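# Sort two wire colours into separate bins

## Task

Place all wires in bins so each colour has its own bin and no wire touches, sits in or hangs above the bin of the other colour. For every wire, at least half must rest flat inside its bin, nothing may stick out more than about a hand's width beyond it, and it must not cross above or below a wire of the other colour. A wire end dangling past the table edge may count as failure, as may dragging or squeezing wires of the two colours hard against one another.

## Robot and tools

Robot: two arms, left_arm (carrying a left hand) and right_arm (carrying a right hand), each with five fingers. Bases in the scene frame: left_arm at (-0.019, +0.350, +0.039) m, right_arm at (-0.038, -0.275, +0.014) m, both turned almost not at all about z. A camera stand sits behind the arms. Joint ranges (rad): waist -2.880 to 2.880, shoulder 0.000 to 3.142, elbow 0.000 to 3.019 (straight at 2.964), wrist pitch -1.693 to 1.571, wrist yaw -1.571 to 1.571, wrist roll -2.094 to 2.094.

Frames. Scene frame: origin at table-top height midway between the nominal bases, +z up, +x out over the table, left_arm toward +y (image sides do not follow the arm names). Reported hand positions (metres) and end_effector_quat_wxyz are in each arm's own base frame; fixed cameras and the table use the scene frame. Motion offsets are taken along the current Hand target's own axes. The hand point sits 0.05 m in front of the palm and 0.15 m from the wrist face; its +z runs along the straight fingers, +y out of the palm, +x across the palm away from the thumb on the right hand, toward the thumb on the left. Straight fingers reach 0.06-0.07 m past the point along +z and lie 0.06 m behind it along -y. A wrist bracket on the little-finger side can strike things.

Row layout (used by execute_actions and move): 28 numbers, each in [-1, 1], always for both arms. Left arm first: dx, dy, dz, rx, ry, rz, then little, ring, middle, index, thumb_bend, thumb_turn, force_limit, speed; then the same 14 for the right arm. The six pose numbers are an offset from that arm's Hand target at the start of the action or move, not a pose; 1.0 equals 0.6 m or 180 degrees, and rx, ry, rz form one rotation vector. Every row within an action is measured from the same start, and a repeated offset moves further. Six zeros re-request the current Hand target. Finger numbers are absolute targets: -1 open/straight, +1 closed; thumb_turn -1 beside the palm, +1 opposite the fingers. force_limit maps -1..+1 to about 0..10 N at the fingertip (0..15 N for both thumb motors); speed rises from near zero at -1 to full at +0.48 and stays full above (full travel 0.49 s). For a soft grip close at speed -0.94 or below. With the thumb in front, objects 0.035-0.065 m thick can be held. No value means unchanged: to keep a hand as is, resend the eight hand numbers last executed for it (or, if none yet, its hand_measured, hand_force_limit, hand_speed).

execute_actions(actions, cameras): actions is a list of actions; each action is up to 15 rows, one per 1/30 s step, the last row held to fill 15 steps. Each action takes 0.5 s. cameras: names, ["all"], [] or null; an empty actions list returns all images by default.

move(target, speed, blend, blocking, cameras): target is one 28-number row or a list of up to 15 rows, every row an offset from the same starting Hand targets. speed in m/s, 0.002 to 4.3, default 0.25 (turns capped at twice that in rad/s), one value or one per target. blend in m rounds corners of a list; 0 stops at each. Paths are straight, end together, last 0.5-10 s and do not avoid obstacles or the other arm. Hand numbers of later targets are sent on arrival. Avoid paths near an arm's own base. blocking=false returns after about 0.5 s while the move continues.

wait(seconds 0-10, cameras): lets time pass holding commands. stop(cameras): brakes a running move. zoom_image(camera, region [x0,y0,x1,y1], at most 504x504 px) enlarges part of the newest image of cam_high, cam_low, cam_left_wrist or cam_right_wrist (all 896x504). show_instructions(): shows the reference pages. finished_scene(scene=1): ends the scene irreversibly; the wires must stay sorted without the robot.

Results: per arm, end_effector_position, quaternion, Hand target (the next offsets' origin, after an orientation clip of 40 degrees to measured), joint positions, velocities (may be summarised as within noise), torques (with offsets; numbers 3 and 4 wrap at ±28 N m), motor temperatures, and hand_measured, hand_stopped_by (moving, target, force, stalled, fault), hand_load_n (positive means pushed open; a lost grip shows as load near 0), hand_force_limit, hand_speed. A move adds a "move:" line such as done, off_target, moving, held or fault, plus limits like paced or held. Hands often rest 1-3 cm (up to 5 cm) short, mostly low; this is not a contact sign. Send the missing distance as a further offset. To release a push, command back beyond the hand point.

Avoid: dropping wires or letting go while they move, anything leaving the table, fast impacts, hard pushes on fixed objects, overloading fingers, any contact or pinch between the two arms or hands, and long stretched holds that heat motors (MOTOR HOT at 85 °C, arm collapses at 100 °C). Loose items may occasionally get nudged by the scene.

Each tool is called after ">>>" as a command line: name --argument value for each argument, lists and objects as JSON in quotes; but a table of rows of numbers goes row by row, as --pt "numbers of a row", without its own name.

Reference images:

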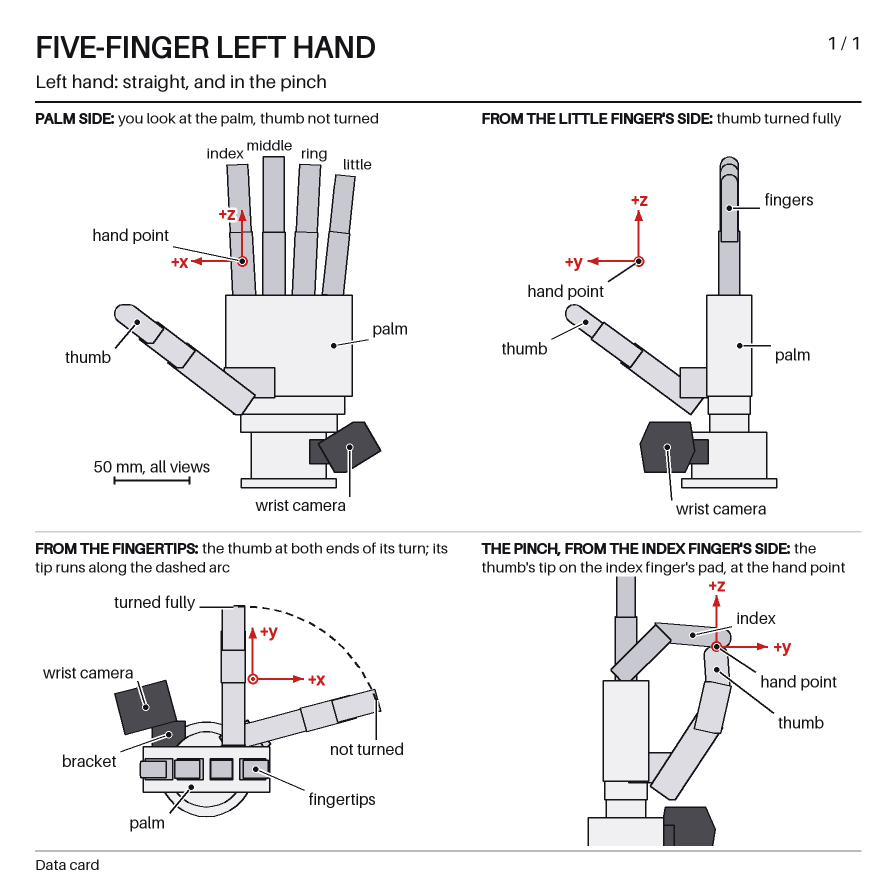

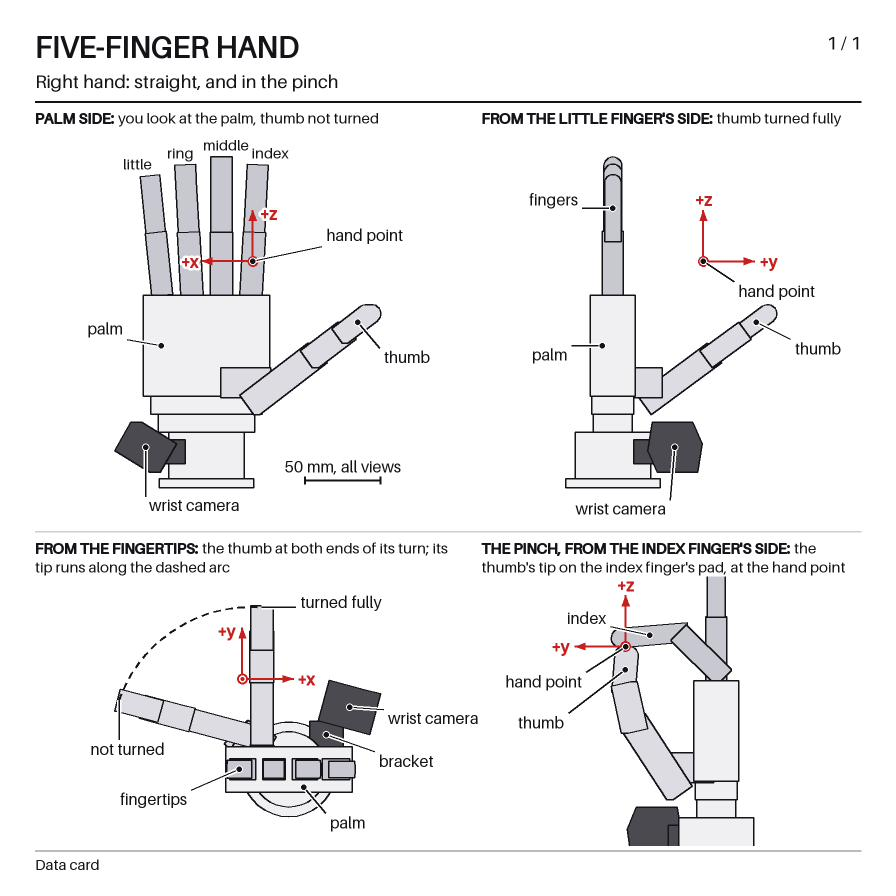

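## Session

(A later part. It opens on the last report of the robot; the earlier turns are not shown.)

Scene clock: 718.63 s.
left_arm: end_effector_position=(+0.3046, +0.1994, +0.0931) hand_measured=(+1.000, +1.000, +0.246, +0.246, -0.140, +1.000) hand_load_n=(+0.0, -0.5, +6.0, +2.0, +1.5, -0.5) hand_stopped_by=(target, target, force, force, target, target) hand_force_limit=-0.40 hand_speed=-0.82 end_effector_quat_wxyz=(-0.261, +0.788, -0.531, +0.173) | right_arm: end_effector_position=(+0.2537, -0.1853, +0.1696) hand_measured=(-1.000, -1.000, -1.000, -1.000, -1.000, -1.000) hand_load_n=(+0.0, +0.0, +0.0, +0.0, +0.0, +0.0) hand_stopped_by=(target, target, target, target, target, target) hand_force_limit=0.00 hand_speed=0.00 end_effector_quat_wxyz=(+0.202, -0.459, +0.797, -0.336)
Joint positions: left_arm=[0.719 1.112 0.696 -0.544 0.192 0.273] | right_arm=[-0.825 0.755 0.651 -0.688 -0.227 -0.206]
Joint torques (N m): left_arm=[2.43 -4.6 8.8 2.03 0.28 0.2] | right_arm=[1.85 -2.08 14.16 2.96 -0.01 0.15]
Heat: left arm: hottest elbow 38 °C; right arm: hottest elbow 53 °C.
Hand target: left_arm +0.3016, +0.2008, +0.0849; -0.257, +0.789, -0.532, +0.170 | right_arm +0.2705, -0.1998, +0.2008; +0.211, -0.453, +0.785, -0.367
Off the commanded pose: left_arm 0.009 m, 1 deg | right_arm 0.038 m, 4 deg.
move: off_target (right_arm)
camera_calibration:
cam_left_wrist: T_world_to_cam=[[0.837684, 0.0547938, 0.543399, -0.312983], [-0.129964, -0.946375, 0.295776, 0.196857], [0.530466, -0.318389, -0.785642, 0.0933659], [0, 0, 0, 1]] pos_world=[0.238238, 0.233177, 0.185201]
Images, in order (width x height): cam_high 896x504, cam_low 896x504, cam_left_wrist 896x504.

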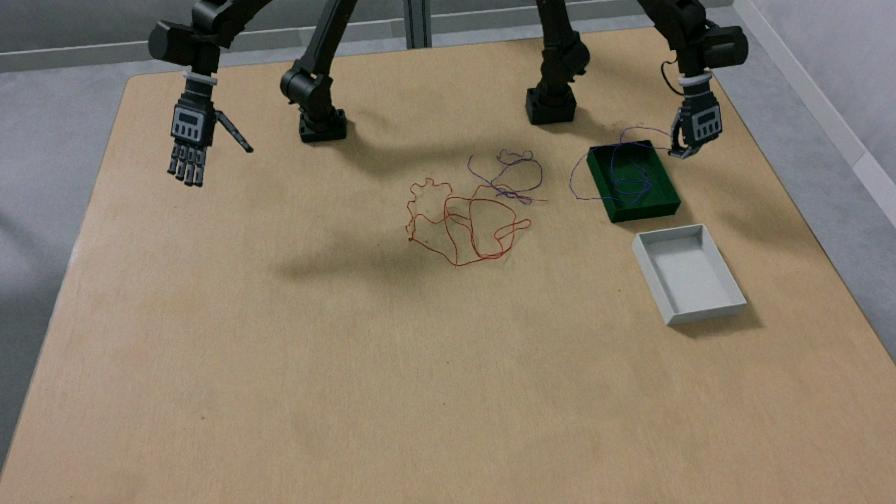

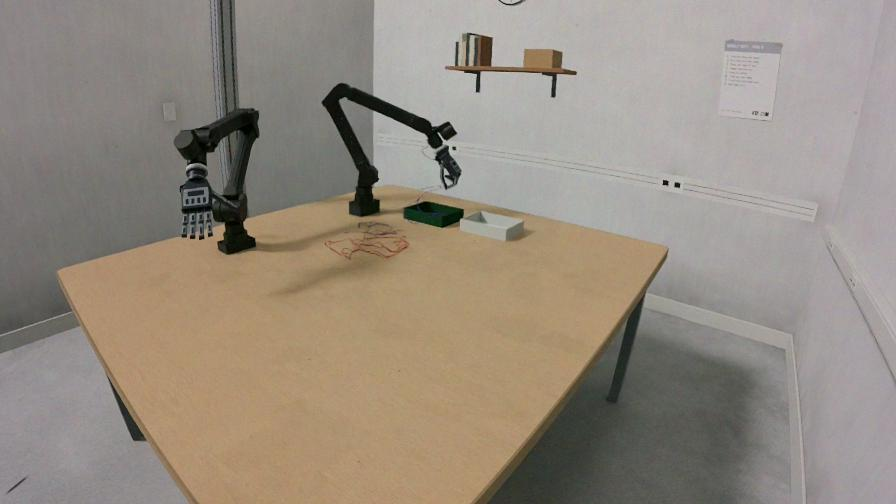

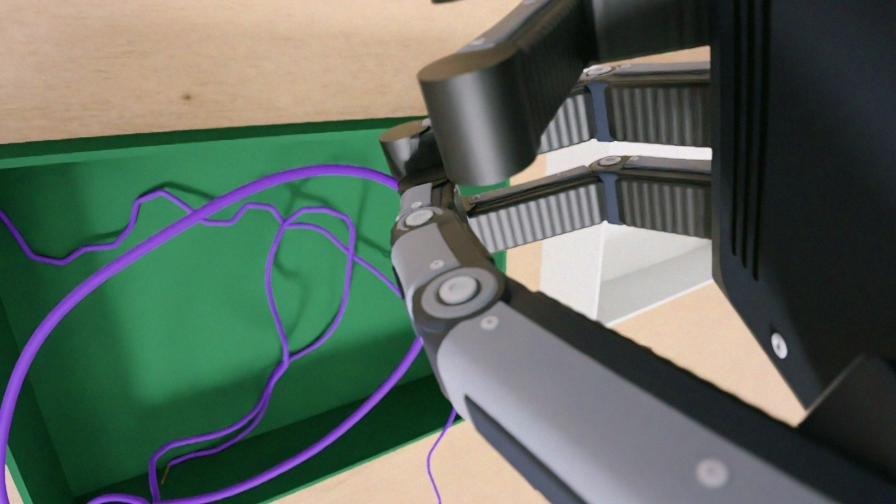

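>>> move --pt "0.0232 0.0362 0.0358 0 0 0 1 1 0.65 0.65 -0.14 1 -0.4 -0.82 0 0 0 0 0 0 -1 -1 -1 -1 -1 -1 0 0" --pt "0.0232 0.0362 0.0358 0 0 0 1 1 -0.3 -0.3 -0.3 1 -0.4 -0.7 0 0 0 0 0 0 -1 -1 -1 -1 -1 -1 0 0" --speed 0.08 --cameras '["cam_high", "cam_left_wrist"]'

>>> zoom_image --camera "cam_high" --region '[540, 50, 760, 270]'

Scene clock: 728.27 s.
left_arm: end_effector_position=(+0.3023, +0.1903, +0.0628) hand_measured=(+1.000, +1.000, -0.300, -0.300, -0.300, +1.000) hand_load_n=(+0.0, +0.0, +0.0, +0.0, +0.0, +0.0) hand_stopped_by=(target, target, target, target, target, target) hand_force_limit=-0.40 hand_speed=-0.70 end_effector_quat_wxyz=(-0.264, +0.786, -0.532, +0.171) | right_arm: end_effector_position=(+0.2537, -0.1853, +0.1696) hand_measured=(-1.000, -1.000, -1.000, -1.000, -1.000, -1.000) hand_load_n=(-0.5, +0.0, +0.0, +0.0, +0.0, +0.0) hand_stopped_by=(target, target, target, target, target, target) hand_force_limit=0.00 hand_speed=0.00 end_effector_quat_wxyz=(+0.202, -0.459, +0.797, -0.336)
Joint positions: left_arm=[0.698 1.132 0.621 -0.442 0.175 0.26] | right_arm=[-0.825 0.755 0.651 -0.688 -0.227 -0.206]
Joint torques (N m): left_arm=[1.32 -4.95 8.46 2.07 0.14 0.02] | right_arm=[1.85 -2.08 14.16 2.95 -0.01 0.15]
Heat: left arm: hottest elbow 38 °C; right arm: hottest elbow 53 °C.
Hand target: left_arm +0.3021, +0.1862, +0.0547; -0.257, +0.789, -0.532, +0.170 | right_arm +0.2705, -0.1998, +0.2008; +0.211, -0.453, +0.785, -0.367
Off the commanded pose: left_arm 0.009 m, 1 deg | right_arm 0.038 m, 4 deg.
move: off_target (right_arm)
camera_calibration:
cam_left_wrist: T_world_to_cam=[[0.838153, 0.0499587, 0.543142, -0.2933], [-0.130867, -0.948289, 0.289173, 0.197914], [0.529503, -0.313451, -0.788274, 0.0674045], [0, 0, 0, 1]] pos_world=[0.23604, 0.223461, 0.155205]
Images, in order (width x height): cam_high 896x504, cam_left_wrist 896x504.

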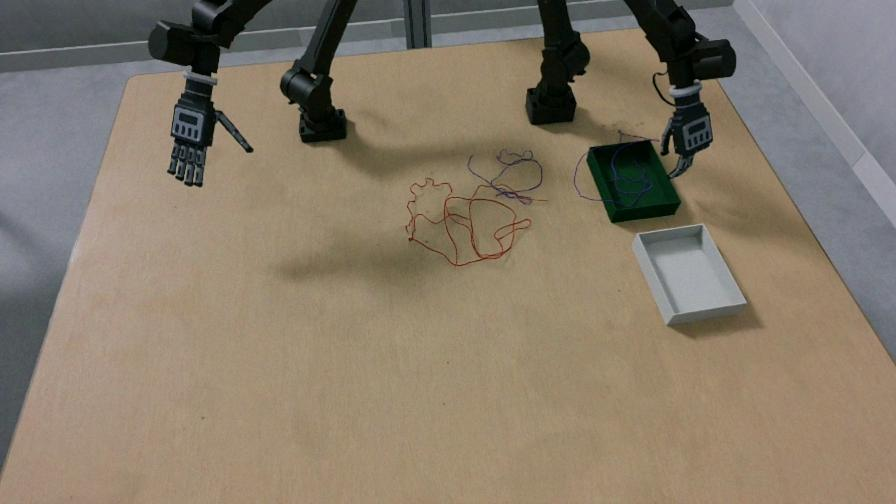

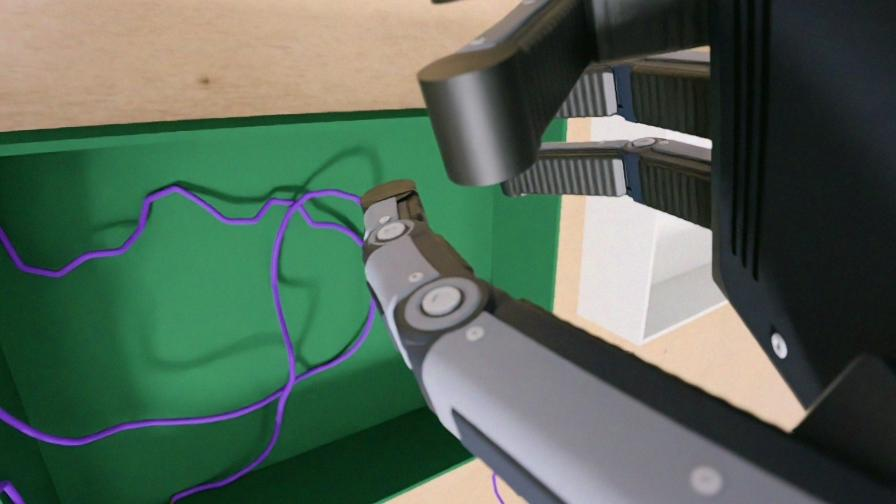

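Scaled by 2.291 from the camera's 896x504 image, which has a finer 1280x720 frame.

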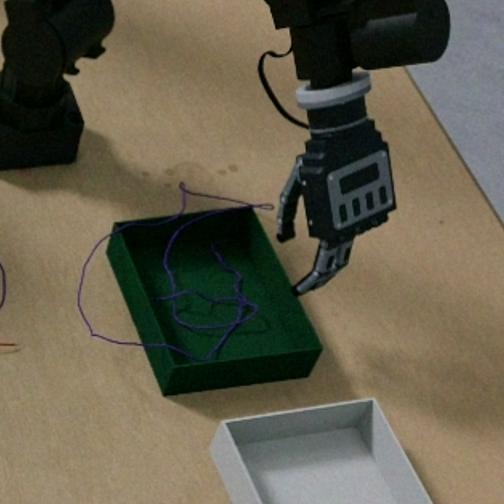

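>>> move --target '[0, -0.2, -0.29, 0, 0, 0, 1, 1, -0.3, -0.3, -0.3, 1, -0.4, -0.7, 0, 0, 0, 0, 0, 0, -1, -1, -1, -1, -1, -1, 0, 0]' --speed 0.12 --cameras '["cam_high", "cam_low", "cam_left_wrist"]'

>>> zoom_image --camera "cam_high" --region '[540, 100, 760, 320]'

>>> zoom_image --camera "cam_low" --region '[380, 160, 560, 270]'

Scene clock: 734.97 s.
left_arm: end_effector_position=(+0.2882, +0.1784, +0.2416) hand_measured=(+1.000, +1.000, -0.300, -0.300, -0.300, +1.000) hand_load_n=(+0.0, +0.0, +0.0, +0.0, +0.0, +0.0) hand_stopped_by=(target, target, target, target, target, target) hand_force_limit=-0.40 hand_speed=-0.70 end_effector_quat_wxyz=(-0.238, +0.795, -0.534, +0.164) | right_arm: end_effector_position=(+0.2537, -0.1853, +0.1696) hand_measured=(-1.000, -1.000, -1.000, -1.000, -1.000, -1.000) hand_load_n=(+0.0, +0.0, -0.5, +0.0, +0.0, +0.0) hand_stopped_by=(target, target, target, target, target, target) hand_force_limit=0.00 hand_speed=0.00 end_effector_quat_wxyz=(+0.202, -0.459, +0.797, -0.336)
Joint positions: left_arm=[0.698 0.986 1.026 -1.048 0.175 0.259] | right_arm=[-0.825 0.755 0.651 -0.688 -0.227 -0.206]
Joint torques (N m): left_arm=[1.26 -4.78 14.79 1.02 0.2 0.05] | right_arm=[1.85 -2.08 14.16 2.95 -0.02 0.15]
Heat: left arm: hottest elbow 38 °C; right arm: hottest elbow 53 °C.
Hand target: left_arm +0.2978, +0.1834, +0.2660; -0.257, +0.789, -0.532, +0.170 | right_arm +0.2705, -0.1998, +0.2008; +0.211, -0.453, +0.785, -0.367
Off the commanded pose: left_arm 0.027 m, 2 deg | right_arm 0.038 m, 4 deg.
move: off_target (left_arm, right_arm)
camera_calibration:
cam_left_wrist: T_world_to_cam=[[0.859946, 0.0690273, 0.505695, -0.378552], [-0.117497, -0.937424, 0.327765, 0.117994], [0.496676, -0.341278, -0.798024, 0.228849], [0, 0, 0, 1]] pos_world=[0.225735, 0.214842, 0.335385]
Images, in order (width x height): cam_high 896x504, cam_low 896x504, cam_left_wrist 896x504.

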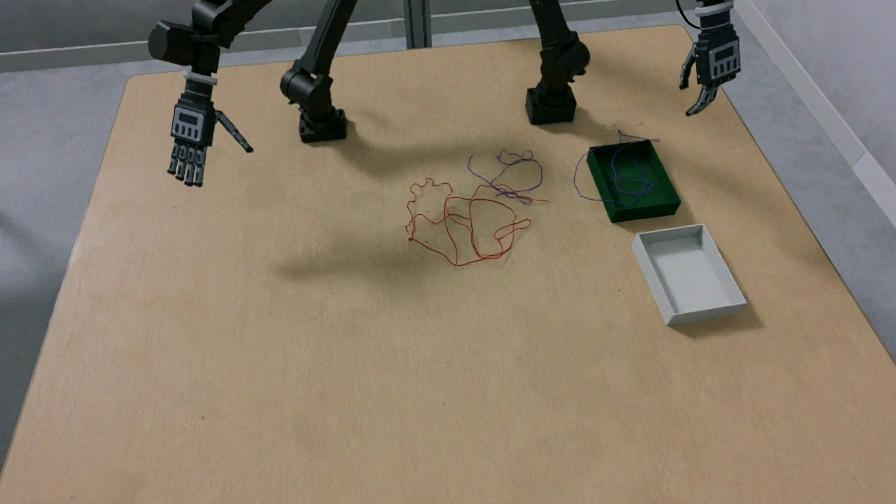

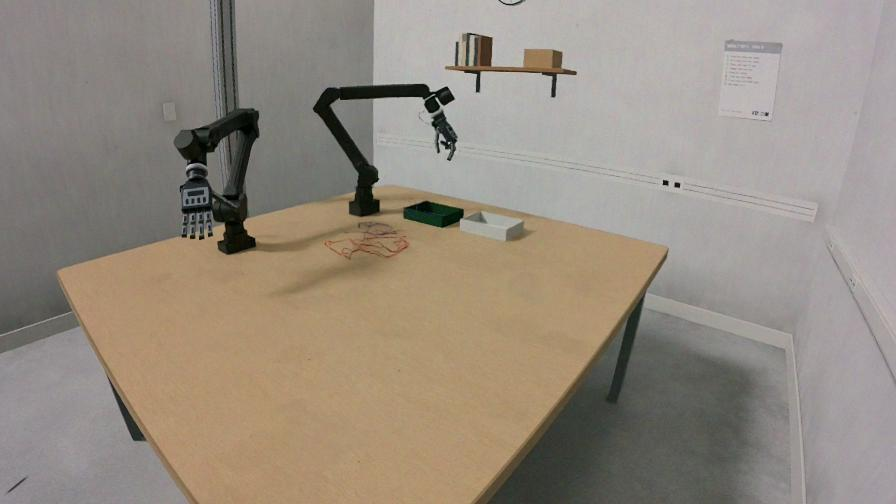

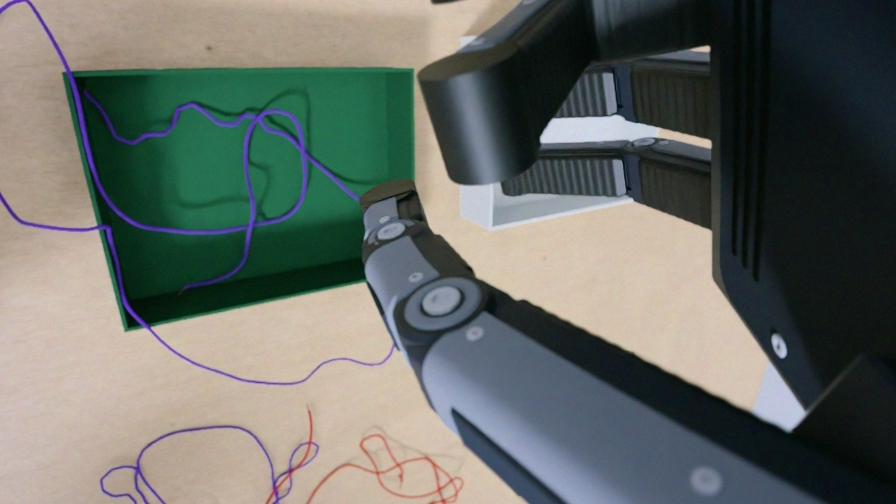

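Scaled by 2.291 from the camera's 896x504 image, which has a finer 1280x720 frame.

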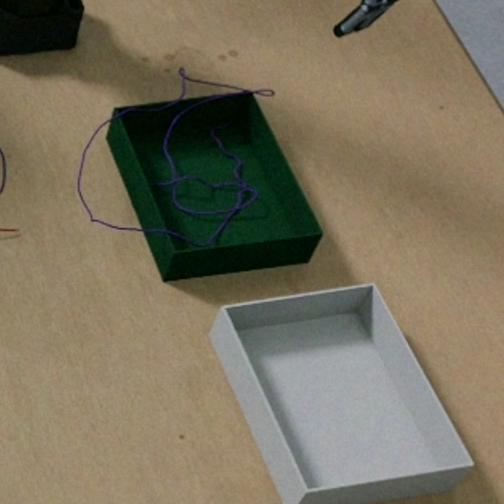

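Scaled by 2.800 from the camera's 896x504 image, which has a finer 1280x720 frame.

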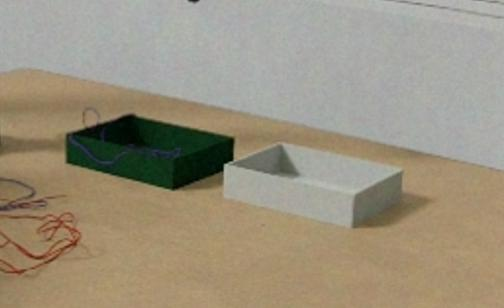

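>>> move --pt "0 0 0 0 0 0 1 1 -0.3 -0.3 -0.3 1 -0.4 -0.7 -0.4101 0.0542 -0.1142 0 -0.1702 -0.1429 -1 -1 -1 -1 -1 -1 0 0" --pt "0 0 0 0 0 0 1 1 -0.3 -0.3 -0.3 1 -0.4 -0.7 -0.7411 0.4582 -0.3235 -0.0462 -0.3145 -0.3146 -1 -1 -1 -1 -1 -1 0 0" --speed 0.15 --blend '[0.05, 0]' --cameras '["cam_high", "cam_right_wrist"]'

Scene clock: 769.30 s.
left_arm: end_effector_position=(+0.2882, +0.1784, +0.2416) hand_measured=(+1.000, +1.000, -0.300, -0.300, -0.300, +1.000) hand_load_n=(+0.5, +0.0, +0.0, +0.0, +0.0, +0.0) hand_stopped_by=(target, target, target, target, target, target) hand_force_limit=-0.40 hand_speed=-0.70 end_effector_quat_wxyz=(-0.238, +0.795, -0.534, +0.164) | right_arm: end_effector_position=(+0.1990, +0.3229, +0.0907) hand_measured=(-1.000, -1.000, -1.000, -1.000, -1.000, -1.000) hand_load_n=(+0.0, +0.0, -0.5, +0.0, +0.0, +0.0) hand_stopped_by=(target, target, target, target, target, target) hand_force_limit=0.00 hand_speed=0.00 end_effector_quat_wxyz=(-0.290, +0.894, -0.322, +0.113)
Joint positions: left_arm=[0.698 0.986 1.026 -1.048 0.175 0.259] | right_arm=[0.961 1.122 0.696 -0.515 0.064 0.062]
Joint torques (N m): left_arm=[1.2 -4.66 14.94 0.94 0.13 0.03] | right_arm=[1.9 -5.25 12.86 2.69 -0.02 0.14]
Motor temperatures (°C): left_arm=[25 31 46 25 27 26] | right_arm=[31 27 53 27 28 24]
Heat: left arm: hottest elbow 46 °C; right arm: hottest elbow 53 °C.
Hand target: left_arm +0.2979, +0.1834, +0.2661; -0.257, +0.789, -0.532, +0.170 | right_arm +0.2117, +0.3480, +0.1142; -0.321, +0.883, -0.322, +0.117
Off the commanded pose: left_arm 0.027 m, 2 deg | right_arm 0.037 m, 4 deg.
move: off_target (left_arm, right_arm)
camera_calibration:
cam_right_wrist: T_world_to_cam=[[-0.296609, -0.737958, -0.606169, 0.359439], [-0.949324, 0.158746, 0.271262, 0.114751], [-0.103953, 0.65591, -0.747647, -0.006037], [0, 0, 0, 1]] pos_world=[0.214921, 0.250995, 0.18224]
Images, in order (width x height): cam_high 896x504, cam_right_wrist 896x504.

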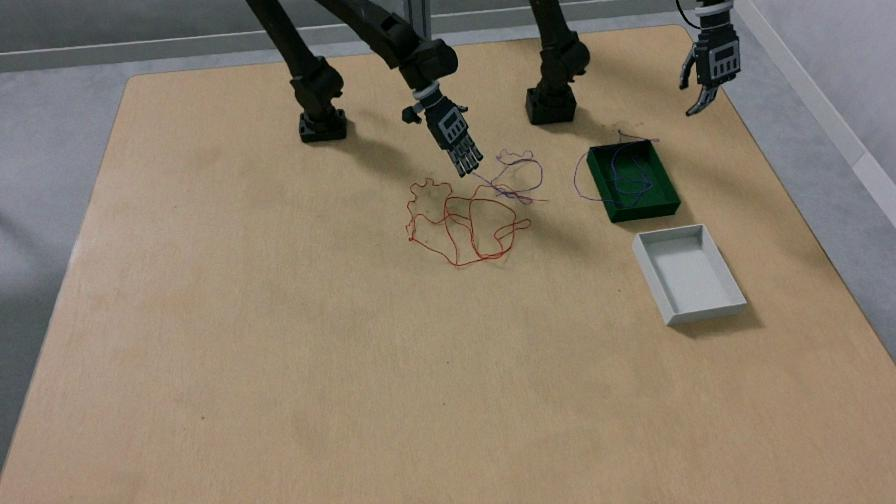

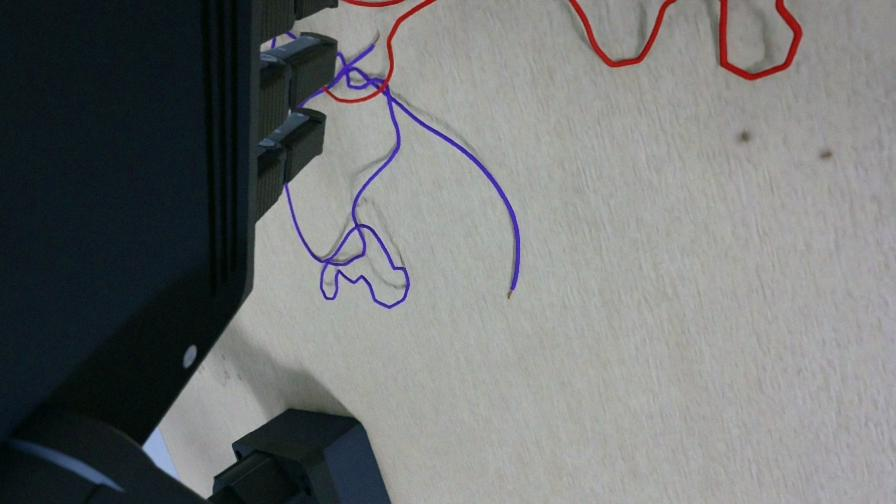

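>>> move --target '[0, 0, 0, 0, 0, 0, 1, 1, -0.3, -0.3, -0.3, 1, -0.4, -0.7, 0.15, -0.1, -0.08, 0, 0, 0, -1, -1, -1, -1, -1, -1, 0, 0]' --speed 0.15 --cameras '["cam_right_wrist"]'

>>> zoom_image --camera "cam_right_wrist" --region '[250, 60, 600, 360]'

Scene clock: 776.30 s.
left_arm: end_effector_position=(+0.2882, +0.1784, +0.2416) hand_measured=(+1.000, +1.000, -0.300, -0.300, -0.300, +1.000) hand_load_n=(+0.0, +0.0, +0.0, +0.0, +0.5, +0.0) hand_stopped_by=(target, target, target, target, target, target) hand_force_limit=-0.40 hand_speed=-0.70 end_effector_quat_wxyz=(-0.238, +0.795, -0.534, +0.164) | right_arm: end_effector_position=(+0.2760, +0.2939, +0.1674) hand_measured=(-1.000, -1.000, -1.000, -1.000, -1.000, -1.000) hand_load_n=(+0.5, +0.0, +0.0, -0.5, +0.0, +0.0) hand_stopped_by=(target, target, target, target, target, target) hand_force_limit=0.00 hand_speed=0.00 end_effector_quat_wxyz=(-0.307, +0.887, -0.328, +0.108)
Joint positions: left_arm=[0.698 0.986 1.026 -1.048 0.175 0.259] | right_arm=[0.71 1.118 0.894 -0.691 -0.104 -0.118]
Joint torques (N m): left_arm=[1.61 -4.54 14.93 0.95 0.18 0.04] | right_arm=[0.56 -5.66 13.59 1.22 -0.2 -0.07]
Heat: left arm: hottest elbow 47 °C; right arm: hottest elbow 53 °C.
Hand target: left_arm +0.2979, +0.1834, +0.2661; -0.257, +0.789, -0.532, +0.170 | right_arm +0.2902, +0.3018, +0.1896; -0.321, +0.883, -0.322, +0.117
Off the commanded pose: left_arm 0.027 m, 2 deg | right_arm 0.028 m, 2 deg.
move: off_target (left_arm, right_arm)
camera_calibration:
cam_right_wrist: T_world_to_cam=[[-0.301841, -0.711321, -0.634756, 0.405792], [-0.948237, 0.155082, 0.27712, 0.171419], [-0.0986825, 0.685545, -0.721311, 0.0636834], [0, 0, 0, 1]] pos_world=[0.291314, 0.218407, 0.256011]
Images, in order (width x height): cam_right_wrist 896x504.

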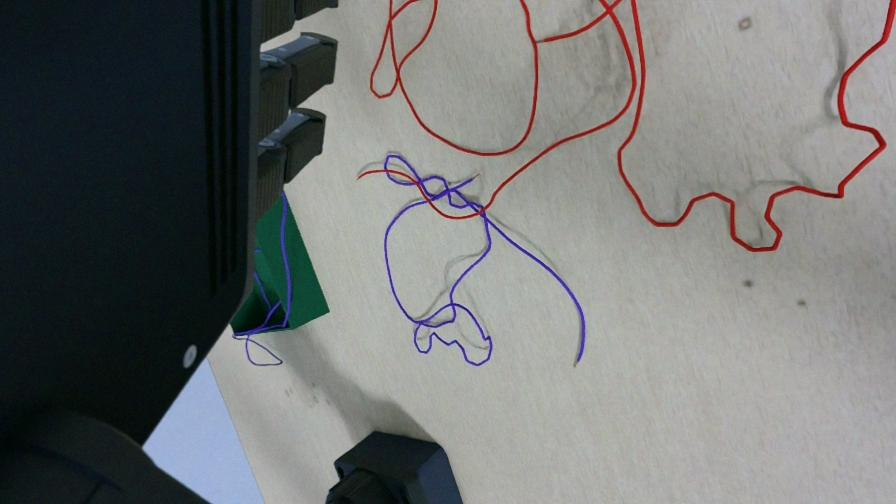

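Scaled by 1.440 from the camera's 896x504 image, which has a finer 1280x720 frame.

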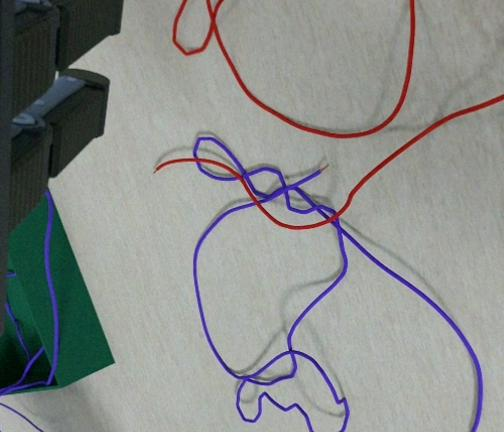

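>>> zoom_image --camera "cam_right_wrist" --region '[350, 140, 510, 240]'

>>> zoom_image --camera "cam_right_wrist" --region '[400, 230, 510, 380]'

Scaled by 3.150 from the camera's 896x504 image, which has a finer 1280x720 frame.

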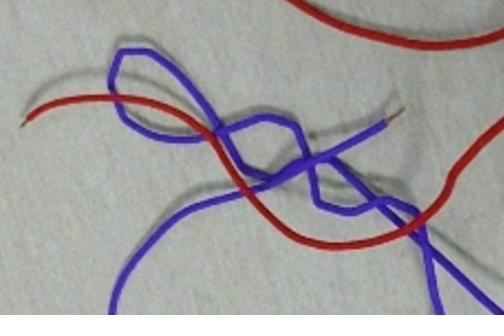

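Scaled by 3.360 from the camera's 896x504 image, which has a finer 1280x720 frame.

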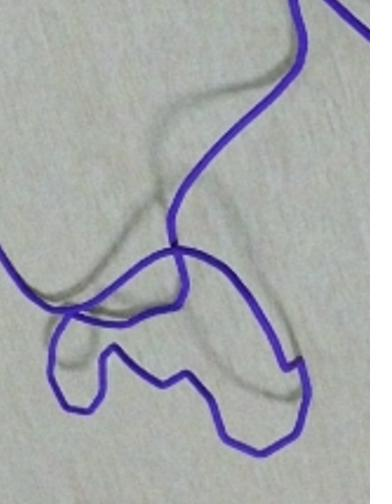

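>>> move --target '[0.5388, 0.0758, 0.0813, -0.0256, 0.2272, 0.3292, -1, -1, -1, -1, -1, -1, -0.4, 0, 0.4712, 0.3857, -0.4547, 0, 0.2143, 0.2553, -1, -1, -1, -1, -1, -1, 0, 0]' --speed 0.2 --cameras '["cam_high", "cam_left_wrist"]'

>>> zoom_image --camera "cam_left_wrist" --region '[200, 50, 640, 460]'

Scene clock: 831.37 s.
left_arm: end_effector_position=(+0.3930, -0.1147, +0.1828) hand_measured=(-1.000, -1.000, -1.000, -1.000, -1.000, -1.000) hand_load_n=(+0.0, +0.0, +0.0, +0.0, +0.0, +0.0) hand_stopped_by=(target, target, target, target, target, target) hand_force_limit=-0.40 hand_speed=0.00 end_effector_quat_wxyz=(+0.067, -0.344, +0.903, -0.247) | right_arm: end_effector_position=(+0.2708, -0.1391, +0.2259) hand_measured=(-1.000, -1.000, -1.000, -1.000, -1.000, -1.000) hand_load_n=(+0.0, +0.0, +0.0, +0.0, +0.0, +0.0) hand_stopped_by=(target, target, target, target, target, target) hand_force_limit=0.00 hand_speed=0.00 end_effector_quat_wxyz=(+0.216, -0.603, +0.729, -0.240)
Joint positions: left_arm=[-0.138 1.324 1.151 -1.02 0.365 0.634] | right_arm=[-0.691 0.872 0.906 -1.021 -0.322 -0.404]
Joint torques (N m): left_arm=[1.38 -8.59 14.52 1.16 0.49 0.18] | right_arm=[0.5 -3.08 13.86 1.4 -0.35 -0.07]
Motor temperatures (°C): left_arm=[25 30 52 25 27 26] | right_arm=[31 28 55 27 28 24]
Heat: left arm: hottest elbow 52 °C; right arm: hottest elbow 55 °C.
Hand target: left_arm +0.4119, -0.1189, +0.1983; +0.083, -0.333, +0.903, -0.257 | right_arm +0.2796, -0.1501, +0.2505; +0.219, -0.604, +0.720, -0.263
Off the commanded pose: left_arm 0.025 m, 2 deg | right_arm 0.028 m, 3 deg.
move: off_target (left_arm, right_arm)
camera_calibration:
cam_left_wrist: T_world_to_cam=[[0.380073, -0.803873, 0.457529, -0.321521], [-0.896911, -0.199421, 0.394692, 0.253613], [-0.226041, -0.560374, -0.796797, 0.288563], [0, 0, 0, 1]] pos_world=[0.414897, -0.0461825, 0.276932]
Images, in order (width x height): cam_high 896x504, cam_left_wrist 896x504.

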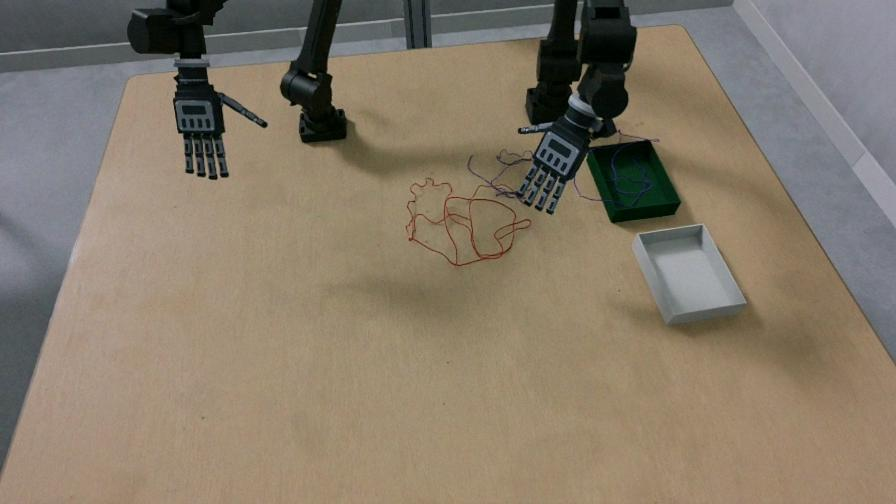

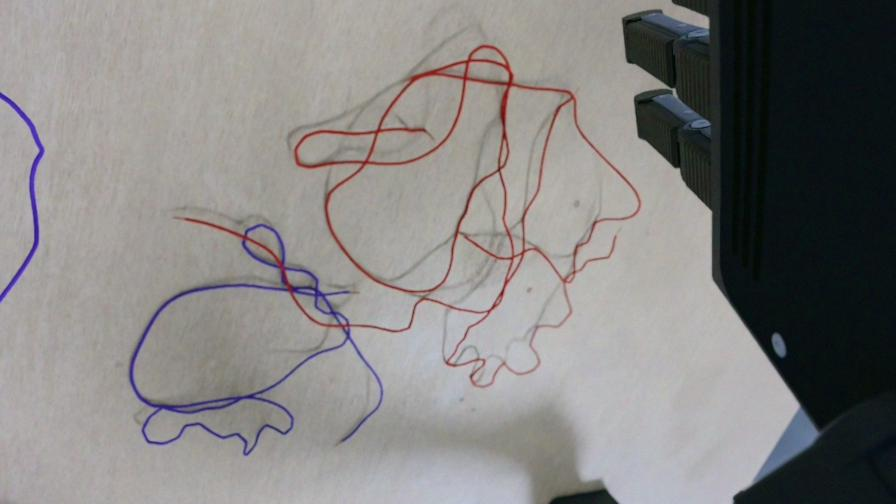

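Scaled by 1.145 from the camera's 896x504 image, which has a finer 1280x720 frame.

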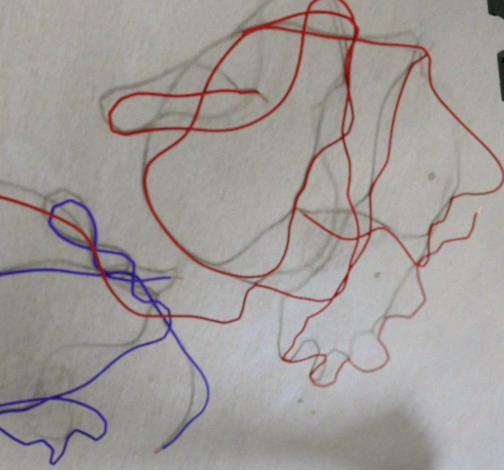

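>>> move --target '[0.3187, 0.0042, 0.2942, 0.2137, 0.0401, 0.0417, 1, 1, -0.4, -0.4, -0.15, 1, -0.4, 0, 0, 0, 0, 0, 0, 0, -1, -1, -1, -1, -1, -1, 0, 0]' --speed 0.15 --cameras '["cam_high", "cam_left_wrist"]'

Scene clock: 858.07 s.
left_arm: end_effector_position=(+0.3270, -0.3122, +0.0587) hand_measured=(+1.000, +1.000, -0.400, -0.400, -0.150, +1.000) hand_load_n=(+0.0, +0.0, +0.0, +0.0, +0.5, +0.0) hand_stopped_by=(target, target, target, target, target, target) hand_force_limit=-0.40 hand_speed=0.00 end_effector_quat_wxyz=(+0.156, -0.208, +0.789, -0.556) | right_arm: end_effector_position=(+0.2708, -0.1391, +0.2259) hand_measured=(-1.000, -1.000, -1.000, -1.000, -1.000, -1.000) hand_load_n=(+0.0, -0.5, +0.0, +0.0, +0.0, +0.0) hand_stopped_by=(target, target, target, target, target, target) hand_force_limit=0.00 hand_speed=0.00 end_effector_quat_wxyz=(+0.216, -0.603, +0.729, -0.240)
Joint positions: left_arm=[-0.523 1.378 0.446 0.548 0.485 0.202] | right_arm=[-0.691 0.872 0.906 -1.021 -0.322 -0.405]
Joint torques (N m): left_arm=[0.73 -6.24 6.45 2.67 0.17 -0.02] | right_arm=[0.5 -3.02 13.86 1.39 -0.35 -0.07]
Heat: left arm: hottest elbow 51 °C; right arm: hottest elbow 53 °C.
Hand target: left_arm +0.3211, -0.3126, +0.0502; +0.149, -0.212, +0.791, -0.554 | right_arm +0.2796, -0.1501, +0.2505; +0.219, -0.604, +0.720, -0.263
Off the commanded pose: left_arm 0.010 m, 1 deg | right_arm 0.028 m, 3 deg.
move: off_target (right_arm)
camera_calibration:
cam_left_wrist: T_world_to_cam=[[-0.061029, -0.44479, 0.893553, -0.167726], [-0.996805, 0.0733807, -0.0315539, 0.346875], [-0.0515347, -0.892624, -0.447847, -0.117264], [0, 0, 0, 1]] pos_world=[0.329487, -0.204729, 0.108301]
Images, in order (width x height): cam_high 896x504, cam_left_wrist 896x504.

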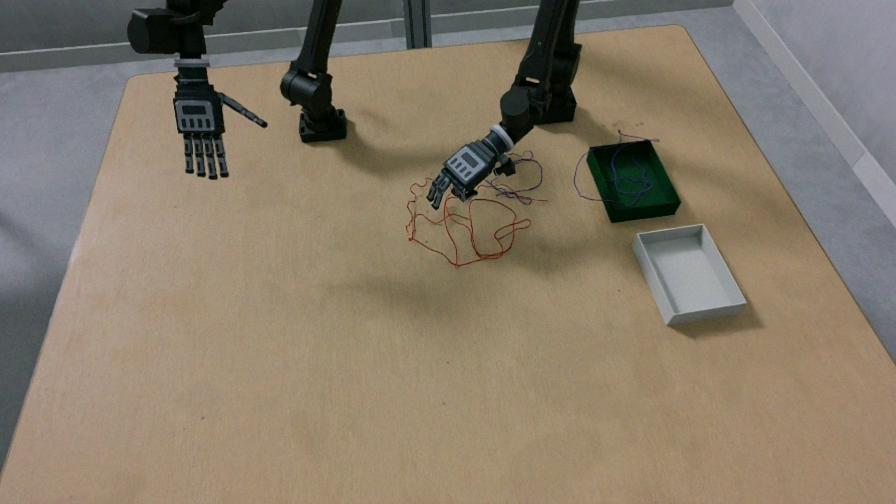

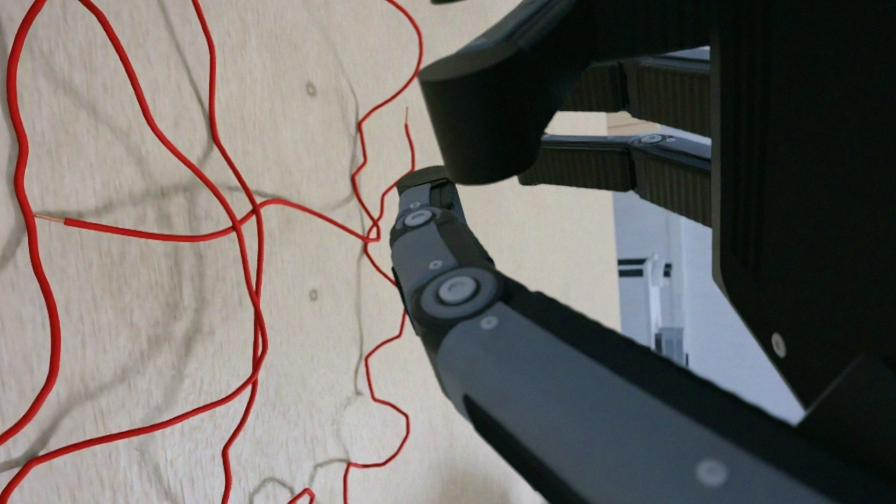

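>>> move --target '[-0.1992, 0.004, -0.0108, 0, 0, 0, 1, 1, -0.4, -0.4, -0.15, 1, -0.4, 0, 0, 0, 0, 0, 0, 0, -1, -1, -1, -1, -1, -1, 0, 0]' --speed 0.12 --cameras '["cam_left_wrist"]'

>>> zoom_image --camera "cam_left_wrist" --region '[0, 0, 430, 504]'

Scene clock: 885.27 s.
left_arm: end_effector_position=(+0.4042, -0.2444, +0.0444) hand_measured=(+1.000, +1.000, -0.400, -0.400, -0.150, +1.000) hand_load_n=(+0.0, +0.0, +0.0, +0.0, +0.0, +0.0) hand_stopped_by=(target, target, target, target, target, target) hand_force_limit=-0.40 hand_speed=0.00 end_effector_quat_wxyz=(+0.141, -0.218, +0.793, -0.552) | right_arm: end_effector_position=(+0.2708, -0.1391, +0.2259) hand_measured=(-1.000, -1.000, -1.000, -1.000, -1.000, -1.000) hand_load_n=(+0.0, +0.0, -0.5, +0.0, +0.0, +0.0) hand_stopped_by=(target, target, target, target, target, target) hand_force_limit=0.00 hand_speed=0.00 end_effector_quat_wxyz=(+0.216, -0.603, +0.729, -0.240)
Joint positions: left_arm=[-0.246 1.525 0.587 0.441 0.741 0.333] | right_arm=[-0.691 0.872 0.906 -1.021 -0.322 -0.405]
Joint torques (N m): left_arm=[1.85 -7.77 10.63 1.4 0.45 0.2] | right_arm=[0.56 -3.02 13.89 1.39 -0.35 -0.08]
Motor temperatures (°C): left_arm=[25 31 44 25 27 26] | right_arm=[31 27 53 27 28 24]
Heat: left arm: hottest elbow 44 °C; right arm: hottest elbow 53 °C.
Hand target: left_arm +0.4211, -0.2468, +0.0502; +0.148, -0.212, +0.791, -0.554 | right_arm +0.2796, -0.1501, +0.2505; +0.219, -0.604, +0.720, -0.263
Off the commanded pose: left_arm 0.018 m, 1 deg | right_arm 0.028 m, 3 deg.
move: off_target (left_arm, right_arm)
camera_calibration:
cam_left_wrist: T_world_to_cam=[[-0.0268245, -0.446262, 0.8945, -0.134237], [-0.997312, 0.0729857, 0.00650455, 0.416847], [-0.0681885, -0.891921, -0.44702, -0.052251], [0, 0, 0, 1]] pos_world=[0.408563, -0.136932, 0.0940062]
Images, in order (width x height): cam_left_wrist 896x504.

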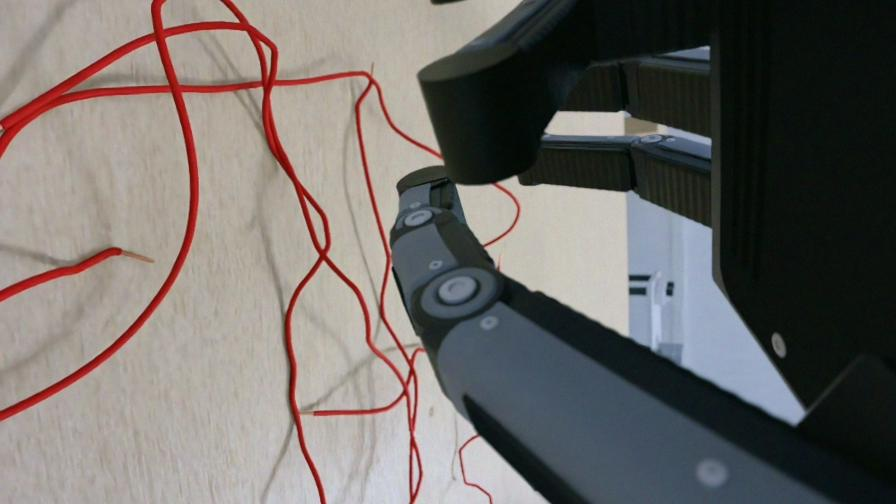

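Scaled by 1.000.

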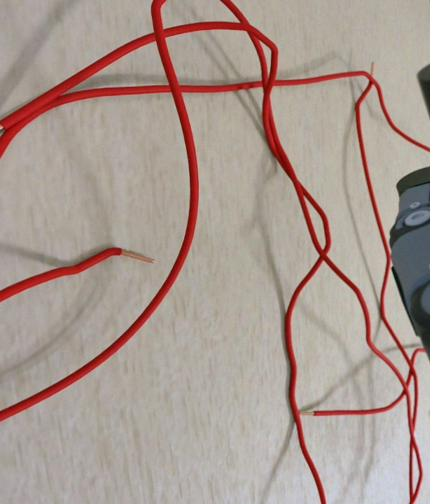

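>>> move --target '[0.0183, 0.1018, 0.0383, 0, 0, 0, 1, 1, -0.4, -0.4, -0.15, 1, -0.4, 0, 0, 0, 0, 0, 0, 0, -1, -1, -1, -1, -1, -1, 0, 0]' --speed 0.08 --cameras '["cam_left_wrist"]'

Scene clock: 900.17 s.
left_arm: end_effector_position=(+0.4177, -0.2505, -0.0068) hand_measured=(+1.000, +1.000, -0.400, -0.400, -0.150, +1.000) hand_load_n=(+0.0, +0.0, +0.0, +0.0, +0.0, +0.0) hand_stopped_by=(target, target, target, target, target, target) hand_force_limit=-0.40 hand_speed=0.00 end_effector_quat_wxyz=(+0.155, -0.210, +0.789, -0.556) | right_arm: end_effector_position=(+0.2708, -0.1391, +0.2259) hand_measured=(-1.000, -1.000, -1.000, -1.000, -1.000, -1.000) hand_load_n=(+0.0, +0.0, +0.0, +0.0, +0.0, -0.5) hand_stopped_by=(target, target, target, target, target, target) hand_force_limit=0.00 hand_speed=0.00 end_effector_quat_wxyz=(+0.216, -0.603, +0.729, -0.240)
Joint positions: left_arm=[-0.256 1.721 0.587 0.67 0.727 0.333] | right_arm=[-0.691 0.872 0.906 -1.021 -0.322 -0.405]
Joint torques (N m): left_arm=[1.03 -9.17 5.11 2.41 0.28 0.06] | right_arm=[0.5 -3.02 13.87 1.4 -0.35 -0.07]
Heat: left arm: hottest elbow 43 °C; right arm: hottest elbow 53 °C.
Hand target: left_arm +0.4120, -0.2528, -0.0150; +0.149, -0.212, +0.791, -0.554 | right_arm +0.2796, -0.1501, +0.2505; +0.219, -0.604, +0.720, -0.263
Off the commanded pose: left_arm 0.010 m, 1 deg | right_arm 0.028 m, 3 deg.
move: off_target (right_arm)
camera_calibration:
cam_left_wrist: T_world_to_cam=[[-0.0557685, -0.445297, 0.893644, -0.0784741], [-0.997152, 0.0703612, -0.0271674, 0.430015], [-0.0507803, -0.892614, -0.447953, -0.0870809], [0, 0, 0, 1]] pos_world=[0.419992, -0.14293, 0.0428022]
Images, in order (width x height): cam_left_wrist 896x504.

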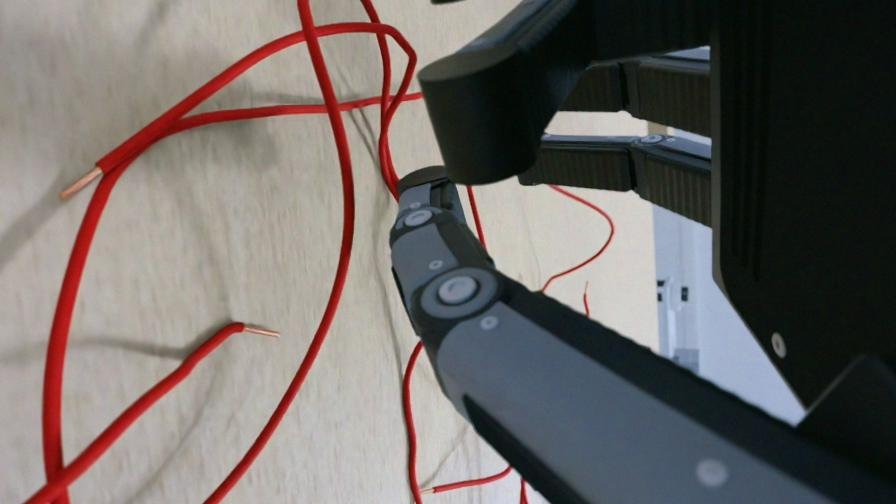

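>>> move --target '[0, 0.031, 0.001, 0, 0, 0, 1, 1, -0.4, -0.4, -0.15, 1, -0.4, 0, 0, 0, 0, 0, 0, 0, -1, -1, -1, -1, -1, -1, 0, 0]' --speed 0.05 --cameras '["cam_left_wrist"]'

Scene clock: 906.00 s.
left_arm: end_effector_position=(+0.4136, -0.2501, -0.0242) hand_measured=(+1.000, +1.000, -0.400, -0.400, -0.150, +1.000) hand_load_n=(+0.0, +0.0, +0.0, +0.0, +0.0, +0.0) hand_stopped_by=(target, target, target, target, target, target) hand_force_limit=-0.40 hand_speed=0.00 end_effector_quat_wxyz=(+0.152, -0.209, +0.790, -0.556) | right_arm: end_effector_position=(+0.2708, -0.1391, +0.2259) hand_measured=(-1.000, -1.000, -1.000, -1.000, -1.000, -1.000) hand_load_n=(+0.0, +0.0, +0.0, +0.0, +0.0, +0.0) hand_stopped_by=(target, target, target, target, target, target) hand_force_limit=0.00 hand_speed=0.00 end_effector_quat_wxyz=(+0.216, -0.603, +0.729, -0.240)
Joint positions: left_arm=[-0.256 1.776 0.576 0.733 0.731 0.333] | right_arm=[-0.691 0.872 0.906 -1.021 -0.322 -0.405]
Joint torques (N m): left_arm=[1.96 -9.47 4.29 2.43 0.41 0.16] | right_arm=[0.5 -3.02 13.87 1.4 -0.35 -0.07]
Heat: left arm: hottest elbow 42 °C; right arm: hottest elbow 53 °C.
Hand target: left_arm +0.4091, -0.2478, -0.0327; +0.149, -0.212, +0.791, -0.554 | right_arm +0.2796, -0.1501, +0.2505; +0.219, -0.604, +0.720, -0.263
Off the commanded pose: left_arm 0.010 m, 1 deg | right_arm 0.028 m, 3 deg.
move: off_target (right_arm)
camera_calibration:
cam_left_wrist: T_world_to_cam=[[-0.0548286, -0.443838, 0.894428, -0.0630523], [-0.996937, 0.0743682, -0.0242091, 0.426439], [-0.0557721, -0.893016, -0.446556, -0.0927515], [0, 0, 0, 1]] pos_world=[0.416503, -0.142527, 0.0253008]
Images, in order (width x height): cam_left_wrist 896x504.

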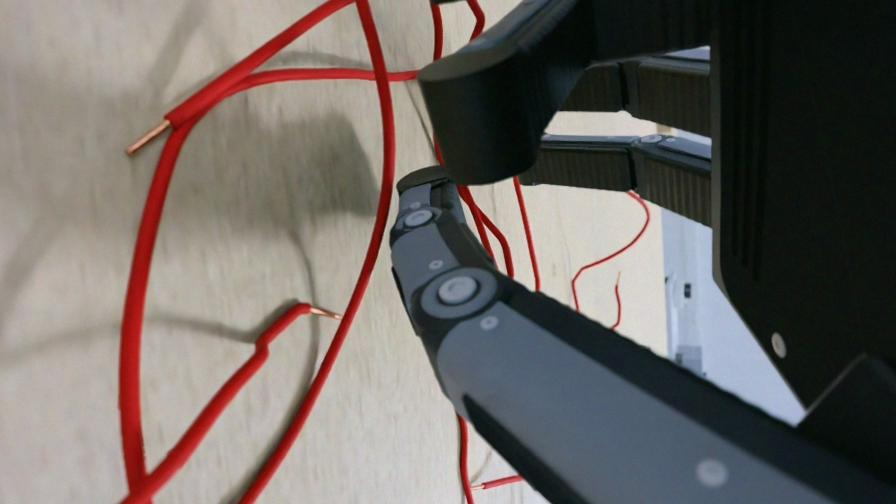

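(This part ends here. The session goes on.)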